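# Fit sandpaper strip under both clamps of a hand sander

## Task

Mount the sandpaper strip on the hand sander, with each end tucked beneath its clamp and the paper lying straight and tight against the sander's base on every side.

## Robot and tools

Robot: two arms, left_arm and right_arm, each ending in a five-finger hand (right hand on right_arm, its mirror image on left_arm). Base positions in the scene frame: left_arm (-0.069, +0.414, 0) m, right_arm (-0.028, -0.370, 0) m, both turned only slightly about z.

Frame: the scene frame has its origin at table-top height, centred between the arms' nominal bases; +z is up, +x points out over the table, and left_arm sits on the +y side. Positions are in metres, orientations as wxyz quaternions. Each arm has a hand point 0.05 m in front of the palm and 0.15 m out from the wrist flange; its +z runs along the straightened fingers, +y leaves the palm, +x crosses the palm away from the thumb on the right hand (toward the thumb on the left). Straight fingertips extend 0.06-0.07 m past the point and sit 0.06 m behind it along -y. A wrist bracket on the little-finger side can strike objects, and with fingers level the wrist may hang lower than the hand.

A row is 28 numbers, each in [-1, 1], always for both arms: left dx, dy, dz, rx, ry, rz, then left little, ring, middle, index, thumb_bend, thumb_turn, force_limit, speed; then the same 14 for the right arm. The six pose numbers are an offset (not a pose) from that arm's Hand target as it stood when the action or move began, along scene axes; 1.0 equals 0.6 m of travel or 180 degrees, and rx, ry, rz form a single rotation vector turning about the Hand target's position. Sending all six as 0 re-commands the current Hand target. The hand numbers are absolute targets: fingers and thumb_bend +1 straight, -1 curled; thumb_turn +1 beside the palm, -1 across in front of it. force_limit maps -1 to about 0 N and +1 to 10 N at the fingertip (15 N for the two thumb motors); speed runs from nearly still at -1 to full at +0.48 and above. Hand numbers never mean 'unchanged': to keep a hand as is, resend the eight numbers last sent for it (before any were sent, use hand_measured plus hand_force_limit and hand_speed). For a gentle grip close at speed -0.94 or lower. With the thumb turned in front, the hand grips objects about 0.035-0.065 m thick, or a handle down to about 0.025 m.

Tools:
- execute_actions(actions, cameras): actions is a list of actions; each action is a list of up to 15 rows, one per 1/30 s step, a short list repeating its final row. Every row's offsets count from the same start pose of that action. cameras lists camera names, ["all"] or []; an empty actions list returns images by default.
- move(target, speed, blend, stop_force, zero, blocking, cameras): target is one 28-number row or up to 15 rows, every row an offset from the Hand targets at the move's start. speed is path top speed in m/s, 0.002 to 3.6 (default 0.25; rotation capped at twice that in rad/s), one value or one per target. blend is a corner radius in m for lists (0 = stop at each). stop_force, 3 to 120 N, ends an arm's path when its wrist sensor feels that much push against its motion; use it slowly for touching down, omit it when backing off a contact, and do not rely on it while the hand rotates. zero (default true) re-zeroes before the move. blocking=false returns early, not allowed with stop_force. Paths do not avoid obstacles or the other arm; avoid routing past an arm's own base.
- wait(seconds 0-10, cameras); stop(cameras) brakes a running move; zoom_image(camera, region=[x0,y0,x1,y1] in pixels, max 504x504) enlarges part of the latest image; show_instructions() shows reference pages; zero_wrist_force(arm) zeroes that arm's force sensor; finished_scene(scene=1) ends the scene permanently.

Cameras: cam_high, cam_low, cam_end_a, cam_end_b, cam_far (896x504) and fisheye cam_left_wrist, cam_right_wrist (672x504).

Results: Hand target is the last commanded pose after clipping (orientation is clipped to within 32 degrees of the measured one); the actual end_effector_position may rest short of it, and resending the shortfall as an offset closes the gap. hand_measured, hand_stopped_by (moving, target, force, stalled, fault) and hand_load_n list six values in motor order; a lost grip shows as load near 0. Wrist force/torque are in the hand's own axes; joint torques include the arm's weight. A move ends with a 'move:' line: done, off_target, moving, held or fault, plus limits such as paced or held; done does not prove contact or its absence.

Avoid: anything falling or being left off the table; dropping or releasing moving parts; fast impacts or pushing a target past a firm contact (the arms are stiff). About 150 N of outside force, or wrist joints over 25.2 N m (others 135), triggers a 10 s arm stop. Any contact between the two arms or hands can fail the task. Long holding or straining toward unreachable poses heats motors; at 85 °C the arm locks for 30-60 s, sometimes without a MOTOR HOT warning.

Each tool is called after ">>>" as name([rows], argument=value, ...), one row to a line, values as JSON.

Reference images:

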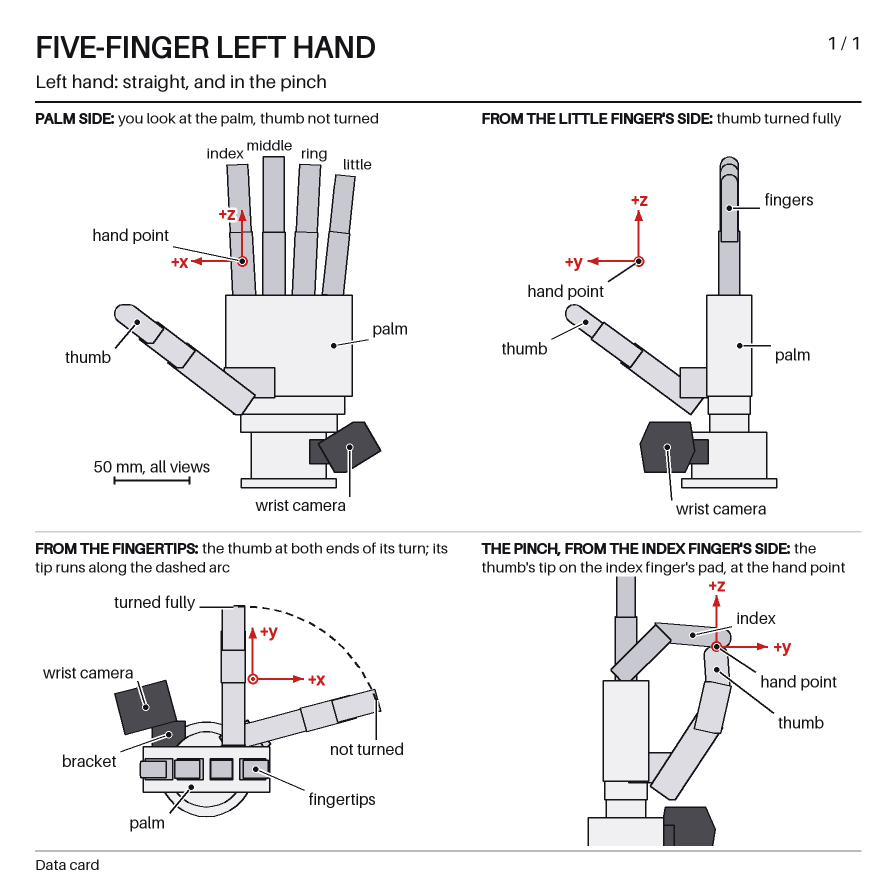

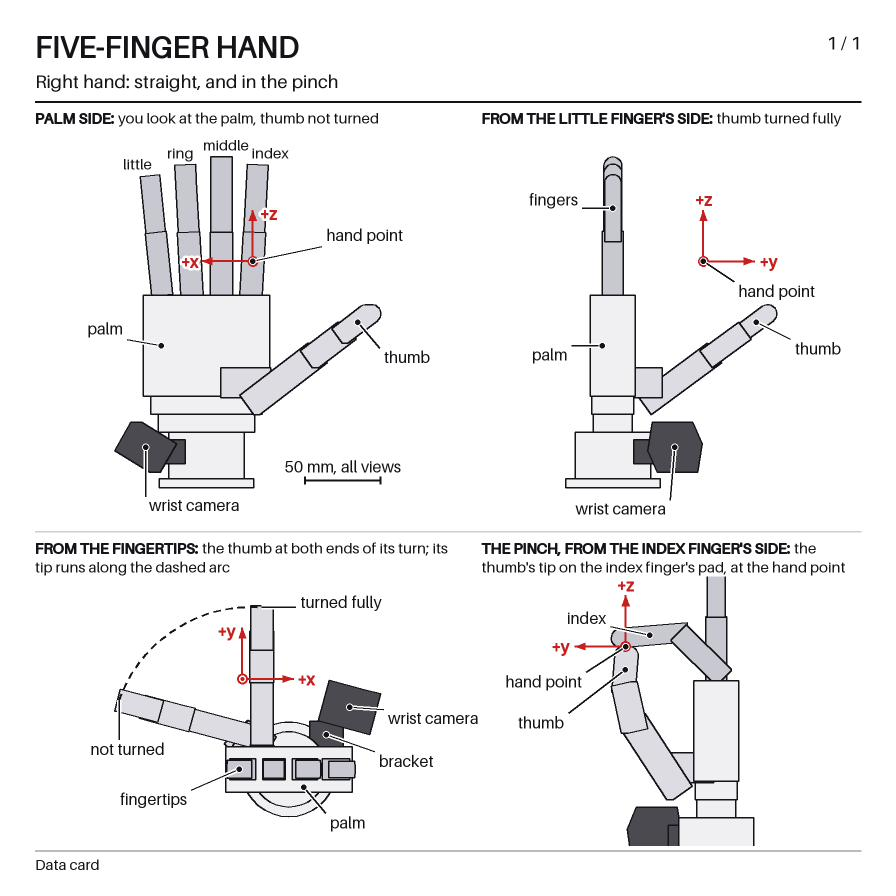

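## Session

>>> execute_actions(actions=[])

Scene clock: 0.00 s.
left_arm: end_effector_position=(+0.2907, +0.2000, +0.1031) hand_measured=(+1.000, +1.000, +1.000, +1.000, +1.000, +1.000) hand_load_n=(+0.0, +0.0, +0.5, +0.0, +0.0, +0.0) hand_stopped_by=(target, target, target, target, target, target) hand_force_limit=0.00 hand_speed=-0.80 end_effector_quat_wxyz=(+0.246, +0.806, -0.538, -0.033) | right_arm: end_effector_position=(+0.5067, -0.0334, +0.3382) hand_measured=(+1.000, +1.000, +1.000, +1.000, +1.000, +1.000) hand_load_n=(+0.0, +0.0, +0.0, +0.0, +0.0, +0.0) hand_stopped_by=(target, target, target, target, target, target) hand_force_limit=0.00 hand_speed=-0.80 end_effector_quat_wxyz=(+0.490, -0.490, +0.627, -0.355)
Joint positions: left_arm=[3.302 -2.215 -1.616 1.874 -1.244 2.929] | right_arm=[0.412 -1.489 1.586 0.194 1.938 -2.755]
Joint velocities: within noise
Joint torques (N m): no reading
Motor temperatures (°C): left_arm=[35 34 35 39 45 45] | right_arm=[35 38 36 40 43 49]
Wrist force (N): no reading
Wrist torque (N m): no reading
Wrist force, peak (N): no reading
Hand target: left_arm +0.2907, +0.2000, +0.1031; +0.246, +0.806, -0.538, -0.033 | right_arm +0.5067, -0.0334, +0.3382; +0.490, -0.490, +0.627, -0.355

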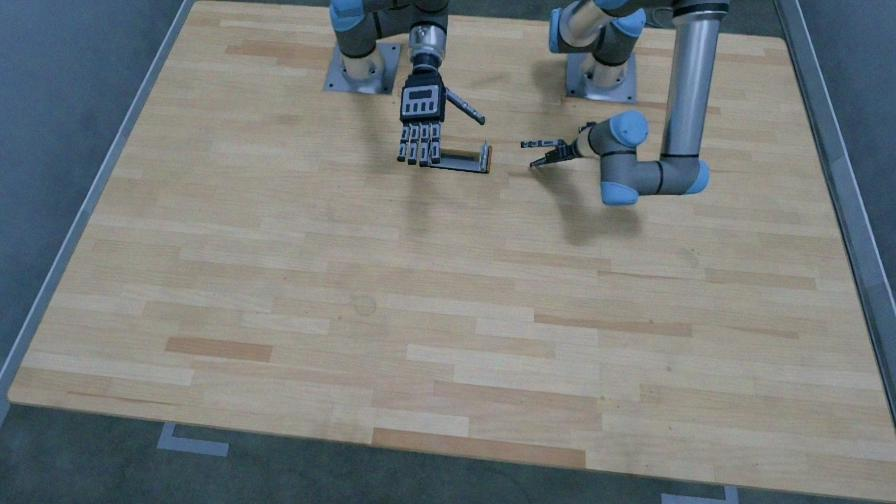

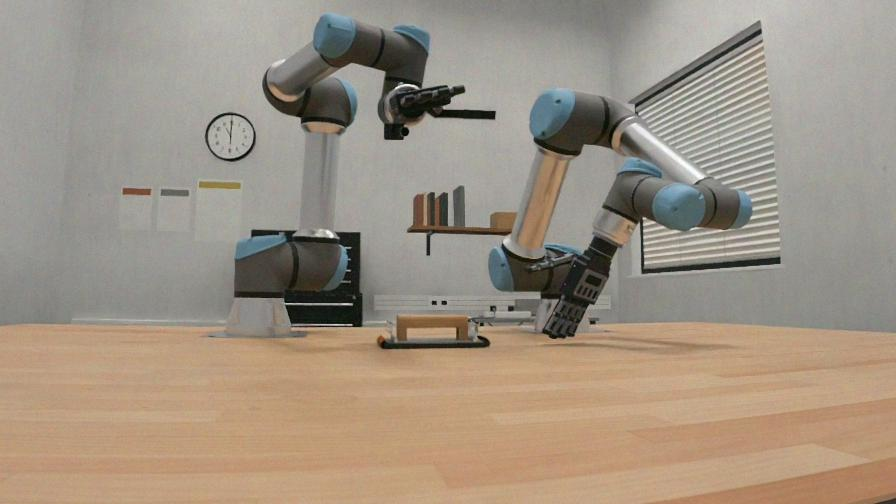

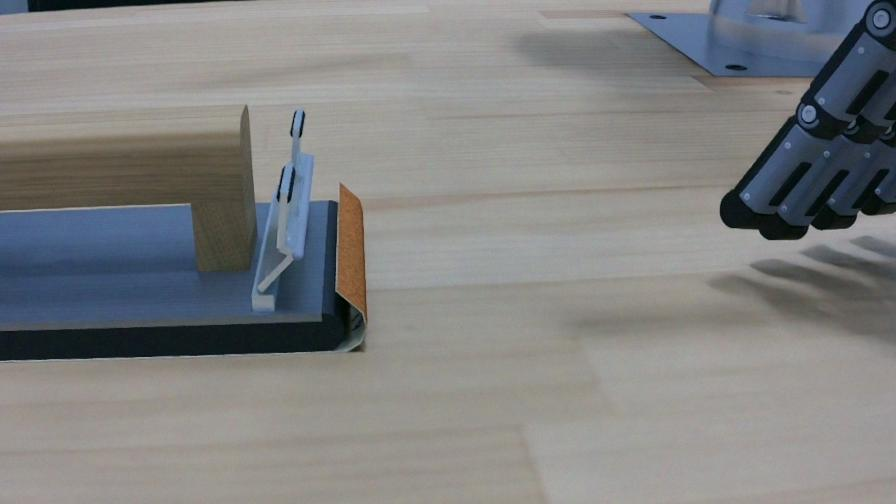

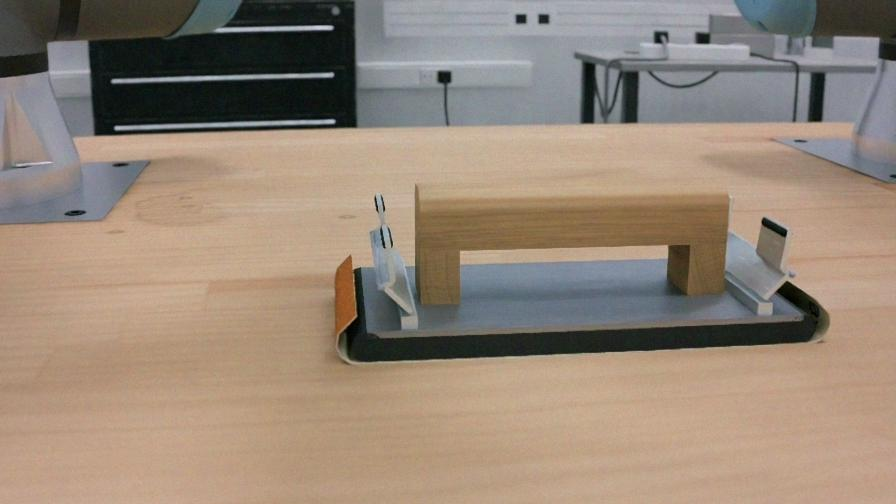

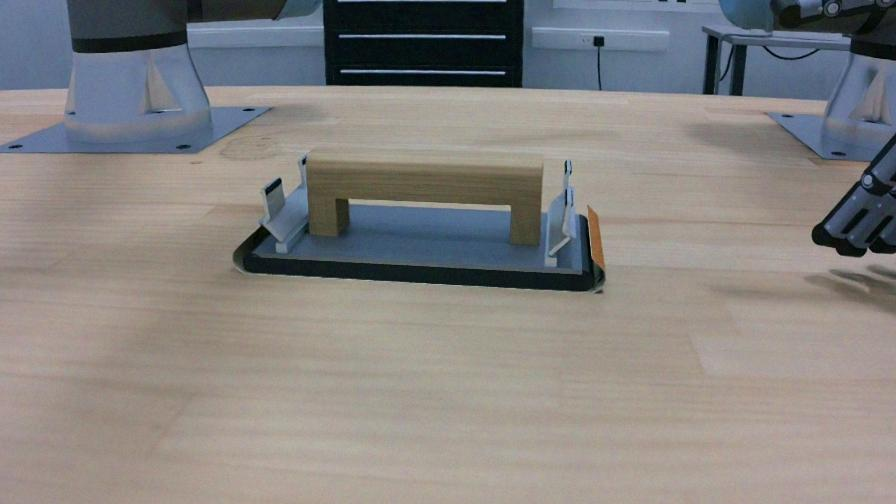

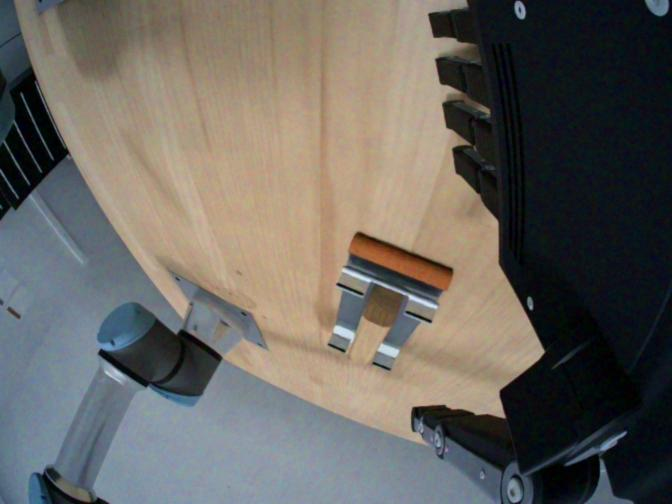

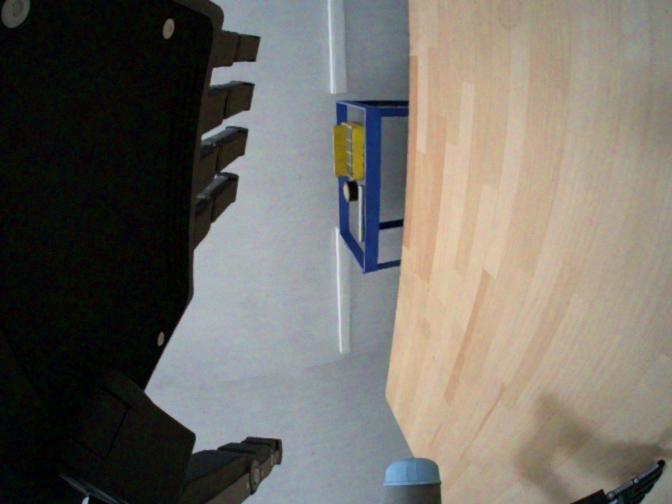

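>>> zoom_image(camera="cam_end_b", region=[320, 160, 480, 380])

>>> zoom_image(camera="cam_end_b", region=[680, 160, 860, 380])

>>> zoom_image(camera="cam_far", region=[210, 120, 640, 320])

>>> zoom_image(camera="cam_end_a", region=[150, 80, 450, 380])

>>> zoom_image(camera="cam_left_wrist", region=[300, 210, 480, 390])

>>> zoom_image(camera="cam_high", region=[360, 60, 580, 220])

Scaled by 2.291 from the camera's 896x504 image, which has a finer 1280x720 frame.

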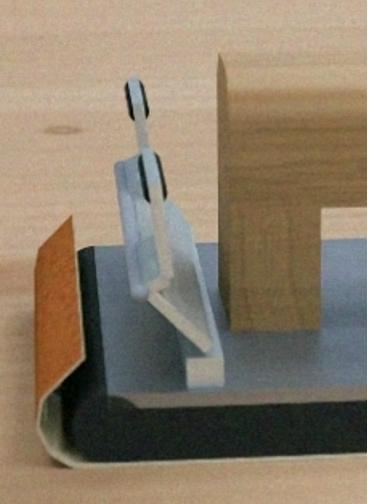

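Scaled by 2.291 from the camera's 896x504 image, which has a finer 1280x720 frame.

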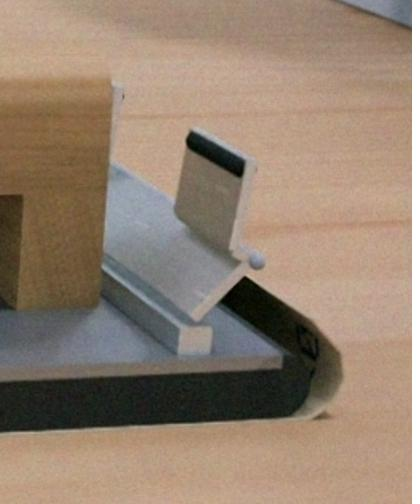

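Scaled by 1.172 from the camera's 896x504 image, which has a finer 1280x720 frame.

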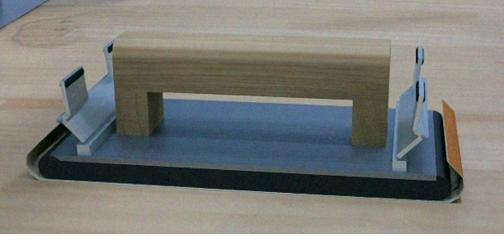

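Scaled by 1.680 from the camera's 896x504 image, which has a finer 1280x720 frame.

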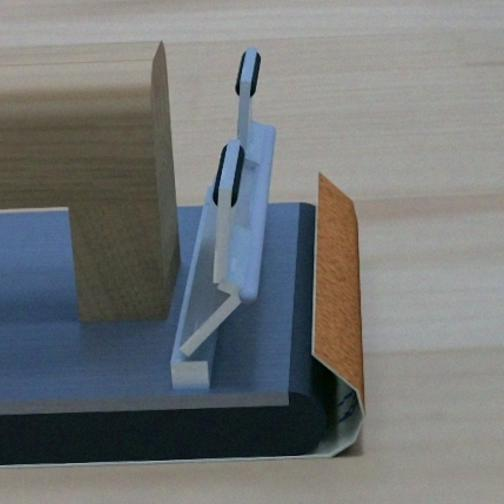

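Scaled by 2.800 from the camera's 672x504 image, which has a finer 960x720 frame.

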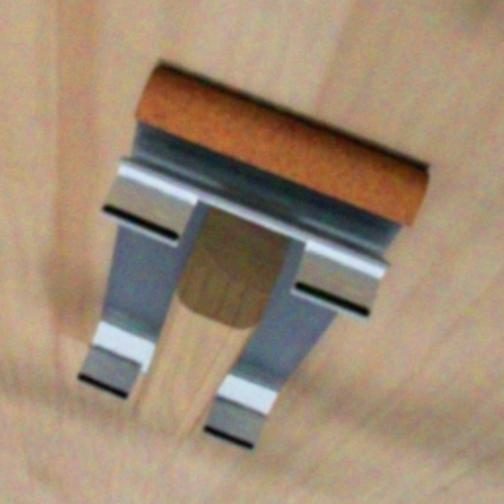

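Scaled by 2.291 from the camera's 896x504 image, which has a finer 1280x720 frame.

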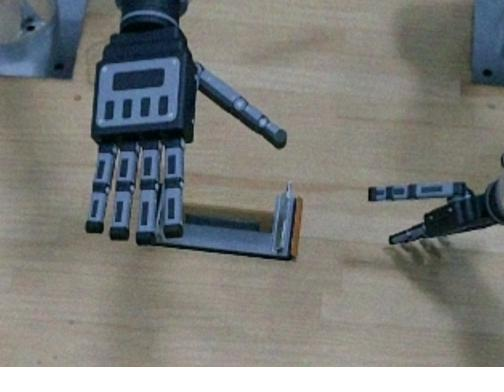

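>>> zoom_image(camera="cam_end_b", region=[720, 210, 840, 350])

>>> zoom_image(camera="cam_end_b", region=[325, 185, 445, 375])

>>> zoom_image(camera="cam_end_a", region=[230, 90, 390, 370])

>>> zoom_image(camera="cam_low", region=[360, 290, 510, 360])

>>> zoom_image(camera="cam_left_wrist", region=[330, 225, 460, 300])

Scaled by 3.600 from the camera's 896x504 image, which has a finer 1280x720 frame.

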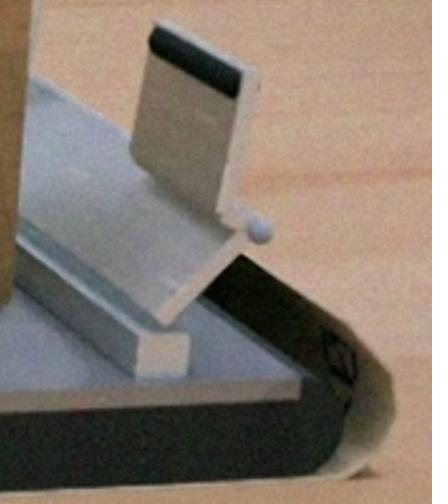

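Scaled by 2.653 from the camera's 896x504 image, which has a finer 1280x720 frame.

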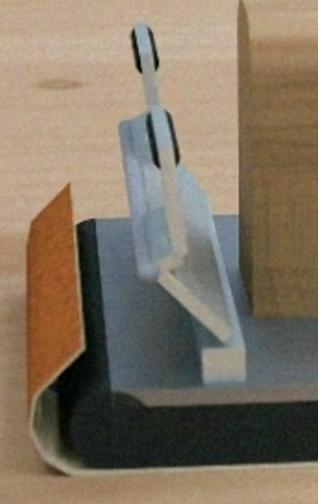

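Scaled by 1.800 from the camera's 896x504 image, which has a finer 1280x720 frame.

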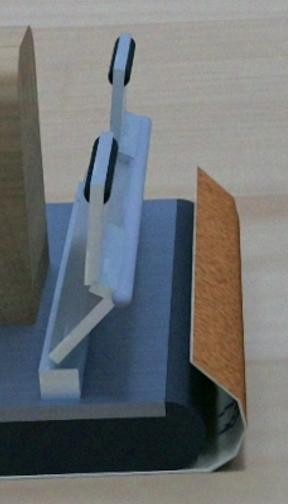

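Scaled by 3.360 from the camera's 896x504 image, which has a finer 1280x720 frame.

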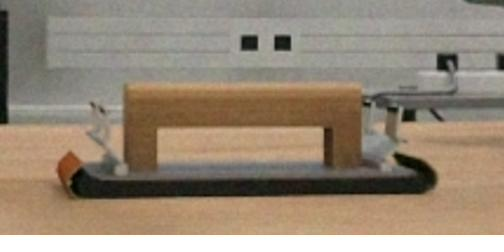

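Scaled by 3.877 from the camera's 672x504 image, which has a finer 960x720 frame.

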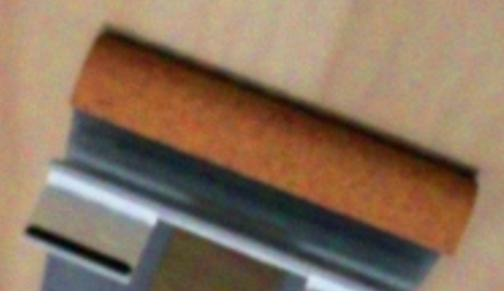

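>>> move(target=[0,0,0,0,0,0,1,1,1,1,1,1,0,-0.8,-0.2362,-0.1443,-0.147,0.2591,0.3576,-0.3576,1,1,1,1,1,1,0,-0.8], speed=0.3, cameras=["all"])

Scene clock: 108.77 s.
left_arm: end_effector_position=(+0.2907, +0.2000, +0.1031) hand_measured=(+1.000, +1.000, +1.000, +1.000, +1.000, +1.000) hand_load_n=(+0.0, +0.0, +0.0, +0.0, +0.0, +0.0) hand_stopped_by=(target, target, target, target, target, target) hand_force_limit=0.00 hand_speed=-0.80 end_effector_quat_wxyz=(+0.246, +0.806, -0.538, -0.033) | right_arm: end_effector_position=(+0.3650, -0.1200, +0.2500) hand_measured=(+1.000, +1.000, +1.000, +1.000, +1.000, +1.000) hand_load_n=(+0.0, +0.0, +0.0, +0.0, +0.0, +0.0) hand_stopped_by=(target, target, target, target, target, target) hand_force_limit=0.00 hand_speed=-0.80 end_effector_quat_wxyz=(+0.000, -0.001, +1.000, +0.000)
Joint positions: left_arm=[3.302 -2.215 -1.616 1.874 -1.244 2.929] | right_arm=[0.146 -1.33 1.522 1.379 1.571 -1.421]
Joint torques (N m): left_arm=[0.48 42.61 12.44 -3.02 0.31 0.34] | right_arm=[-8.51 -39.68 -10.08 3.68 -2.5 1.3]
Wrist force (N): left_arm=[0.0 -0.2 0.0] | right_arm=[-0.3 -2.9 2.2]
Wrist torque (N m): left_arm=[-0.02 0.01 0.00] | right_arm=[-0.46 -0.03 -0.10]
Wrist force, peak (N): left_arm=[0.2 -0.6 -0.1] | right_arm=[-0.3 -3.4 2.3]
Hand target: left_arm +0.2907, +0.2000, +0.1031; +0.246, +0.806, -0.538, -0.033 | right_arm +0.3649, -0.1200, +0.2500; +0.000, -0.001, +1.000, +0.000
Off the commanded pose: left_arm 0.000 m, 0 deg | right_arm 0.000 m, 0 deg.
move: done
camera_calibration:
cam_right_wrist: T_world_to_cam=[[-0.245195, 0.96947, 0.00257265, 0.208112], [0.844692, 0.212332, 0.491335, -0.402107], [0.475789, 0.122646, -0.870967, 0.174248], [0, 0, 0, 1]] pos_world=[0.30778, -0.137749, 0.348798]

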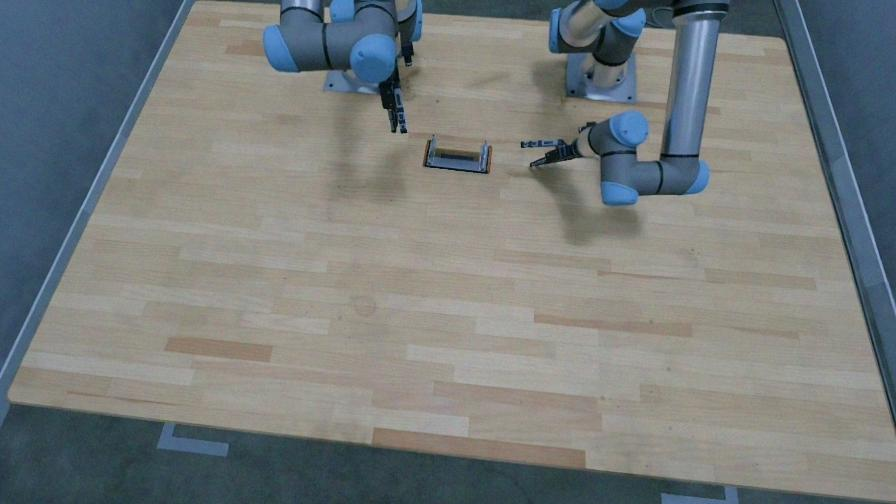

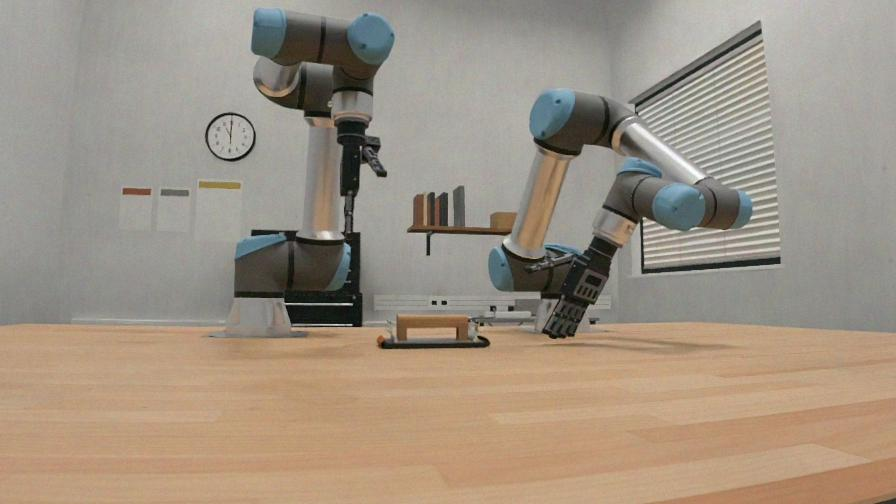

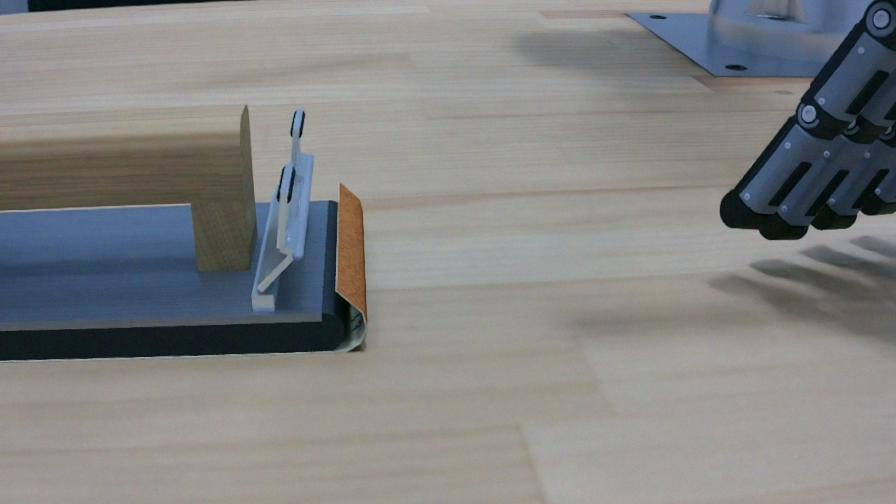

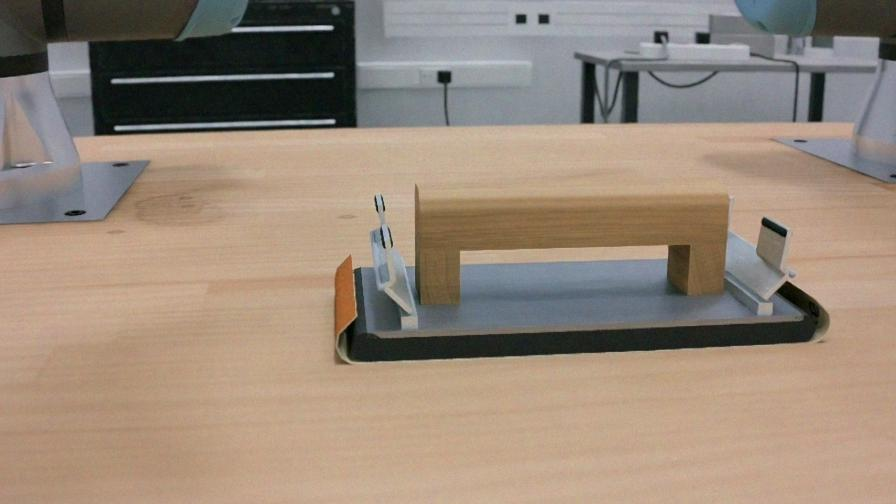

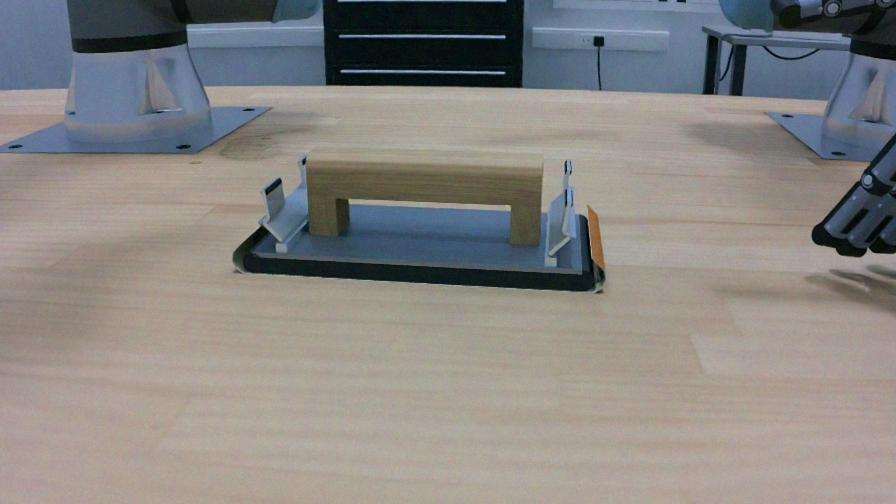

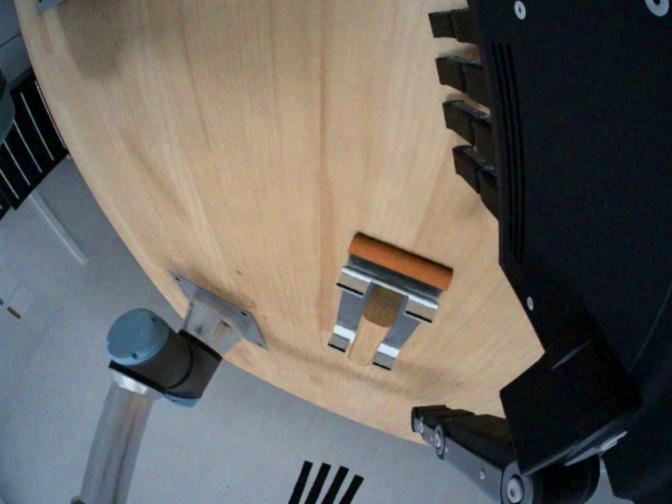

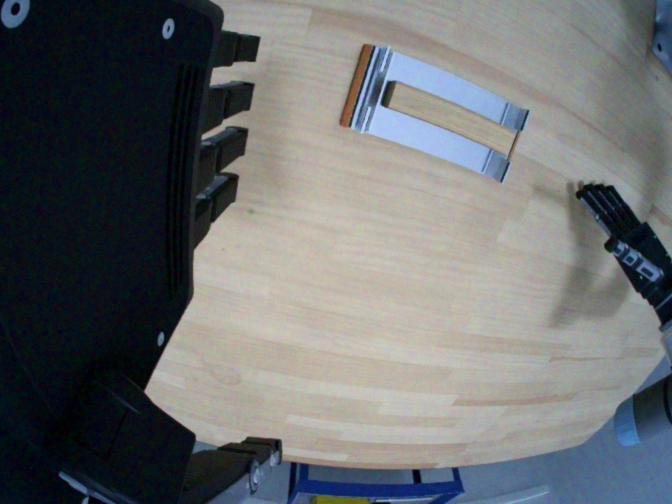

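>>> zoom_image(camera="cam_right_wrist", region=[330, 35, 430, 145])

>>> zoom_image(camera="cam_right_wrist", region=[450, 80, 550, 200])

>>> zoom_image(camera="cam_high", region=[410, 120, 510, 190])

Scaled by 4.582 from the camera's 672x504 image, which has a finer 960x720 frame.

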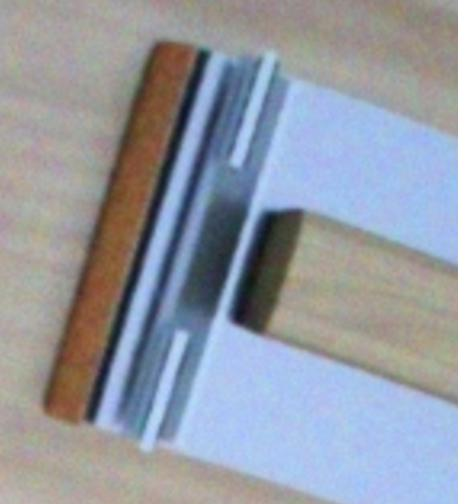

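Scaled by 4.200 from the camera's 672x504 image, which has a finer 960x720 frame.

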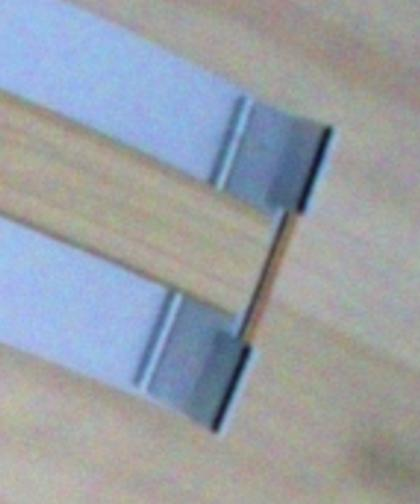

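Scaled by 5.040 from the camera's 896x504 image, which has a finer 1280x720 frame.

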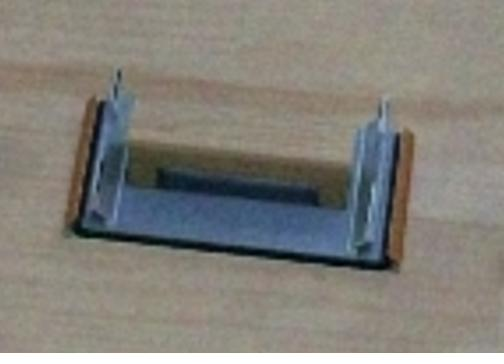

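>>> move(target=[0,0,0,0,0,0,1,1,1,1,1,1,0,-0.8,-0.0382,-0.0667,-0.1833,0.25,0,0,1,1,1,1,1,1,0,-0.8], speed=0.25, cameras=["cam_right_wrist","cam_far","cam_end_b","cam_low"])

Scene clock: 175.60 s.
left_arm: end_effector_position=(+0.2907, +0.2000, +0.1031) hand_measured=(+1.000, +1.000, +1.000, +1.000, +1.000, +1.000) hand_load_n=(+0.0, +0.0, +0.0, +0.0, +0.0, +0.0) hand_stopped_by=(target, target, target, target, target, target) hand_force_limit=0.00 hand_speed=-0.80 end_effector_quat_wxyz=(+0.246, +0.806, -0.538, -0.033) | right_arm: end_effector_position=(+0.3420, -0.1600, +0.1400) hand_measured=(+1.000, +1.000, +1.000, +1.000, +1.000, +1.000) hand_load_n=(+0.0, +0.0, +0.0, +0.0, +0.0, +0.0) hand_stopped_by=(target, target, target, target, target, target) hand_force_limit=0.00 hand_speed=-0.80 end_effector_quat_wxyz=(+0.000, -0.001, +0.924, +0.383)
Joint positions: left_arm=[3.302 -2.215 -1.616 1.874 -1.244 2.929] | right_arm=[-0.436 -1.156 2.091 1.032 0.873 -2.149]
Joint torques (N m): left_arm=[0.49 42.29 12.89 -3.13 0.47 0.4] | right_arm=[-8.63 -15.63 -1 0.79 -3.76 -1.7]
Wrist force (N): left_arm=[-0.1 -0.1 0.1] | right_arm=[-0.1 -4.5 1.5]
Wrist torque (N m): left_arm=[-0.02 0.00 -0.01] | right_arm=[-0.58 -0.07 0.06]
Wrist force, peak (N): left_arm=[-0.2 -0.6 0.4] | right_arm=[-0.5 -5.2 2.1]
Hand target: left_arm +0.2907, +0.2000, +0.1031; +0.246, +0.806, -0.538, -0.033 | right_arm +0.3420, -0.1600, +0.1400; +0.000, -0.001, +0.924, +0.383
Off the commanded pose: left_arm 0.000 m, 0 deg | right_arm 0.000 m, 0 deg.
move: done
camera_calibration:
cam_right_wrist: T_world_to_cam=[[-0.245139, 0.683694, 0.687364, 0.0999745], [0.844726, -0.197298, 0.497505, -0.386625], [0.475757, 0.702592, -0.529169, 0.139189], [0, 0, 0, 1]] pos_world=[0.28488, -0.242425, 0.197283]
Images, in order (width x height): cam_low 896x504, cam_end_b 896x504, cam_far 896x504, cam_right_wrist 672x504.

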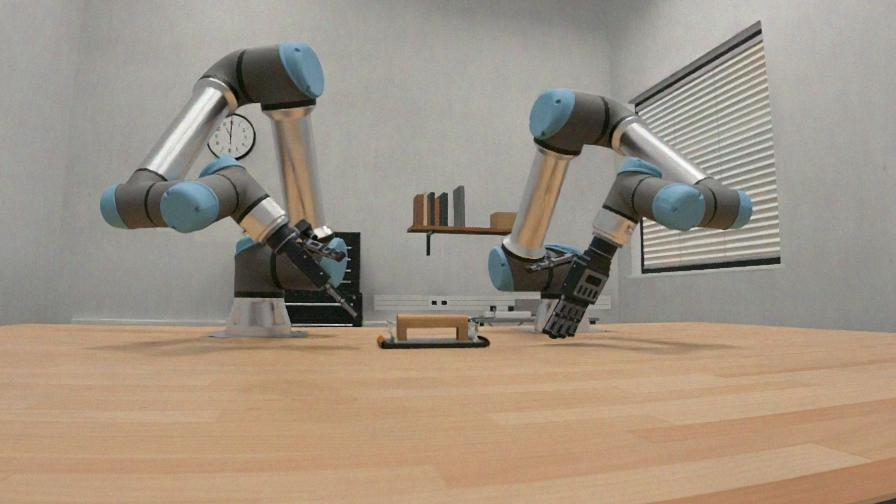

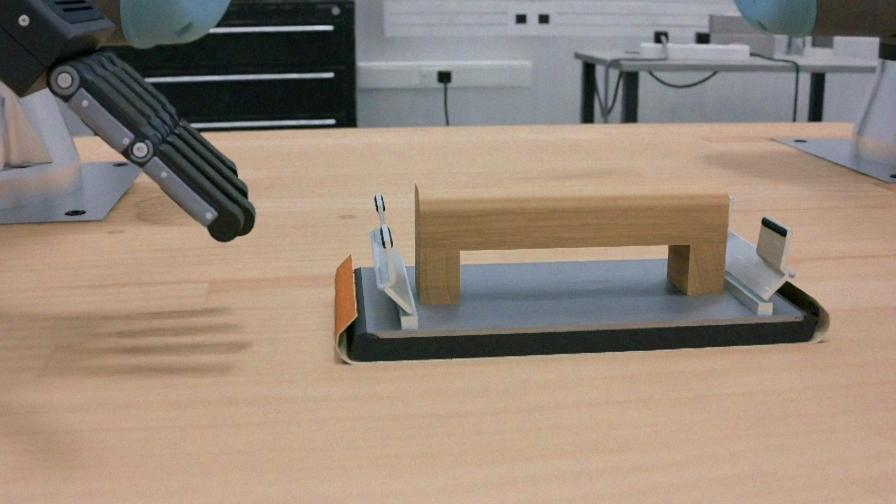

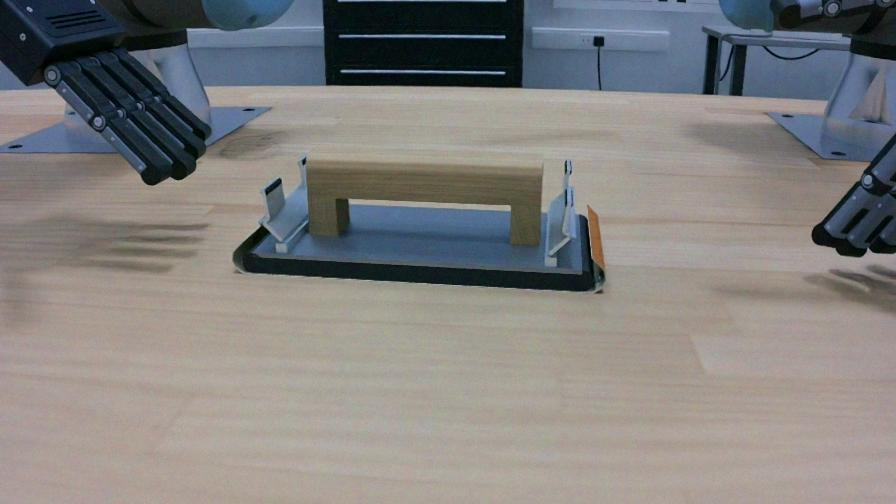

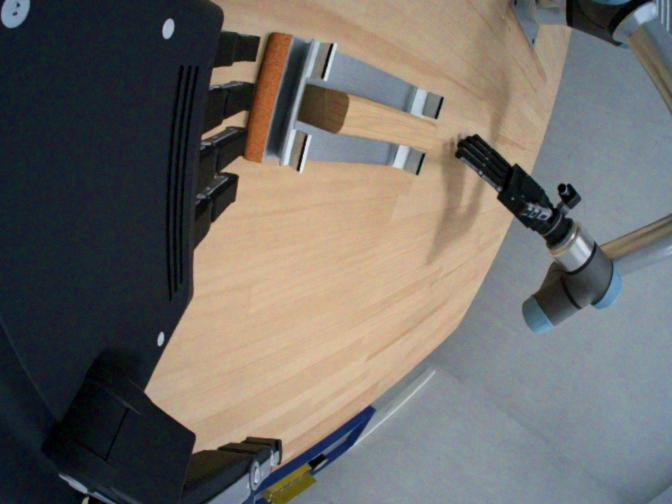

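>>> zoom_image(camera="cam_right_wrist", region=[190, 20, 350, 220])

Scaled by 2.520 from the camera's 672x504 image, which has a finer 960x720 frame.

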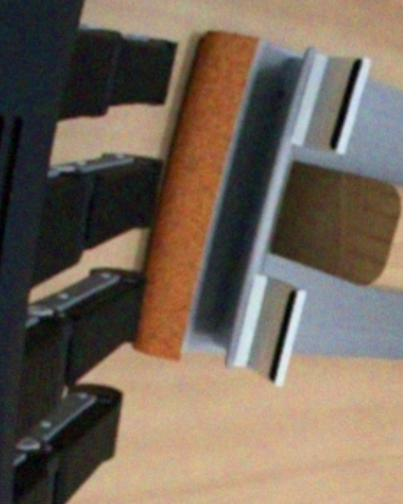

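>>> move(target=[0,0,0,0,0,0,1,1,1,1,1,1,0,-0.8,0,0.0333,-0.06667,0,0,0,1,1,1,1,1,1,0,-0.8], speed=0.1, stop_force=4, cameras=["cam_right_wrist","cam_far","cam_end_b","cam_low"])

>>> zoom_image(camera="cam_end_b", region=[240, 190, 440, 380])

>>> zoom_image(camera="cam_low", region=[340, 290, 440, 360])

Scene clock: 190.40 s.
left_arm: end_effector_position=(+0.2907, +0.2000, +0.1031) hand_measured=(+1.000, +1.000, +1.000, +1.000, +1.000, +1.000) hand_load_n=(+0.0, +0.0, +0.0, +0.0, +0.0, +0.0) hand_stopped_by=(target, target, target, target, target, target) hand_force_limit=0.00 hand_speed=-0.80 end_effector_quat_wxyz=(+0.246, +0.806, -0.538, -0.033) | right_arm: end_effector_position=(+0.3420, -0.1400, +0.1000) hand_measured=(+1.000, +1.000, +1.000, +1.000, +1.000, +1.000) hand_load_n=(+0.0, +0.0, +0.0, +0.0, +0.0, +0.0) hand_stopped_by=(target, target, target, target, target, target) hand_force_limit=0.00 hand_speed=-0.80 end_effector_quat_wxyz=(+0.000, -0.001, +0.924, +0.383)
Joint positions: left_arm=[3.302 -2.215 -1.616 1.874 -1.244 2.929] | right_arm=[-0.377 -1.073 2.1 0.893 0.852 -2.077]
Joint torques (N m): left_arm=[0.51 41.72 13.01 -3.18 0.38 0.27] | right_arm=[10.06 -16.09 -16.93 0.73 -3.73 1.34]
Wrist force (N): left_arm=[0.1 -0.2 0.0] | right_arm=[-0.9 -4.1 1.6]
Wrist torque (N m): left_arm=[-0.04 -0.03 0.02] | right_arm=[-0.49 0.05 -0.15]
Wrist force, peak (N): left_arm=[-0.2 -0.7 0.1] | right_arm=[-0.7 -4.8 1.5]
Hand target: left_arm +0.2907, +0.2000, +0.1031; +0.246, +0.806, -0.538, -0.033 | right_arm +0.3420, -0.1400, +0.1000; +0.000, -0.001, +0.924, +0.383
Off the commanded pose: left_arm 0.000 m, 0 deg | right_arm 0.000 m, 0 deg.
move: done
camera_calibration:
cam_right_wrist: T_world_to_cam=[[-0.245113, 0.683634, 0.687434, 0.113763], [0.84472, -0.19738, 0.497484, -0.362792], [0.475782, 0.702628, -0.529098, 0.10396], [0, 0, 0, 1]] pos_world=[0.28488, -0.222425, 0.157283]
Images, in order (width x height): cam_low 896x504, cam_end_b 896x504, cam_far 896x504, cam_right_wrist 672x504.

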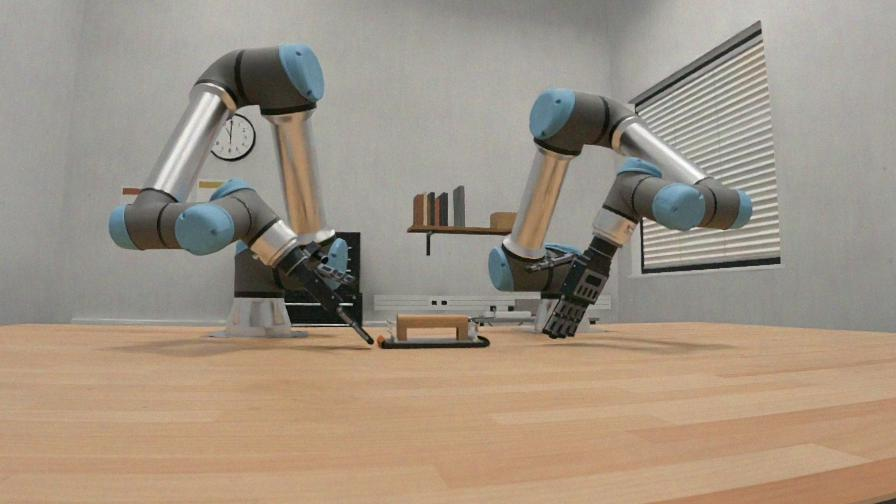

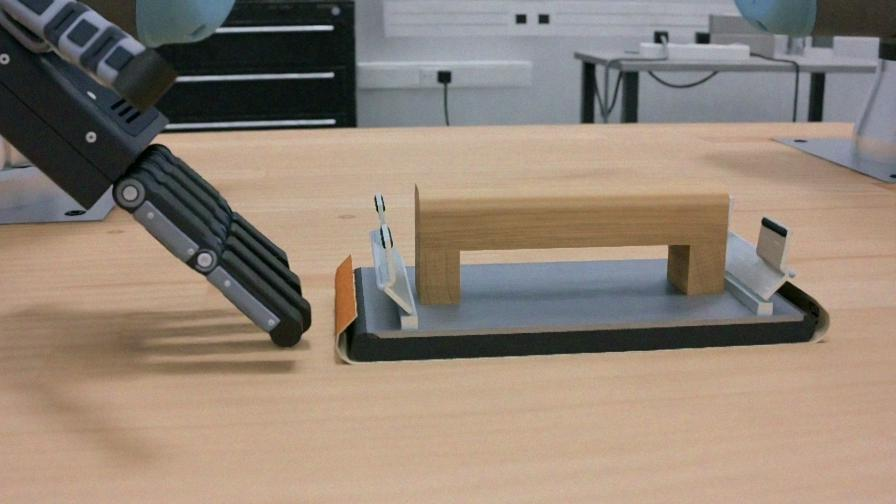

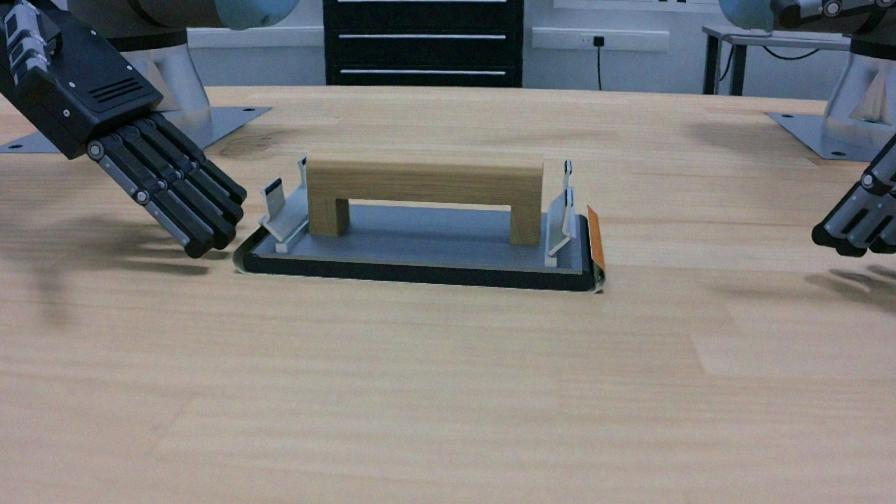

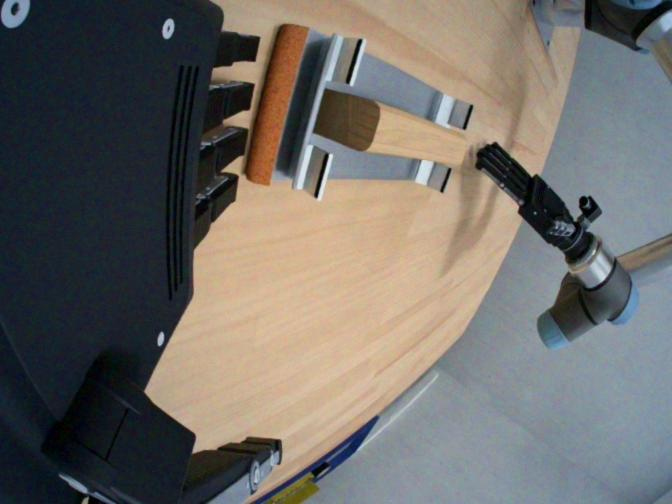

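Scaled by 2.520 from the camera's 896x504 image, which has a finer 1280x720 frame.

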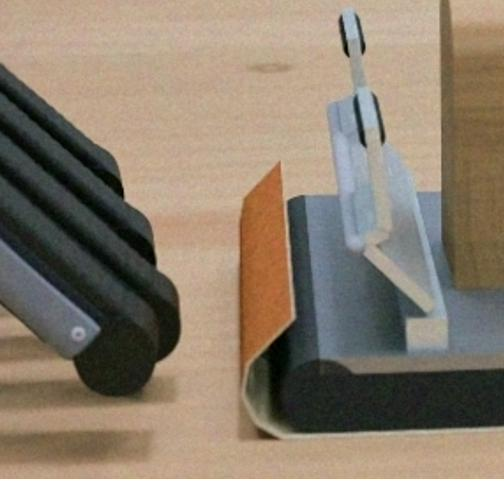

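Scaled by 5.040 from the camera's 896x504 image, which has a finer 1280x720 frame.

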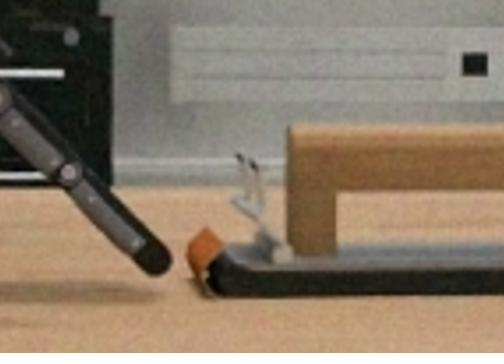

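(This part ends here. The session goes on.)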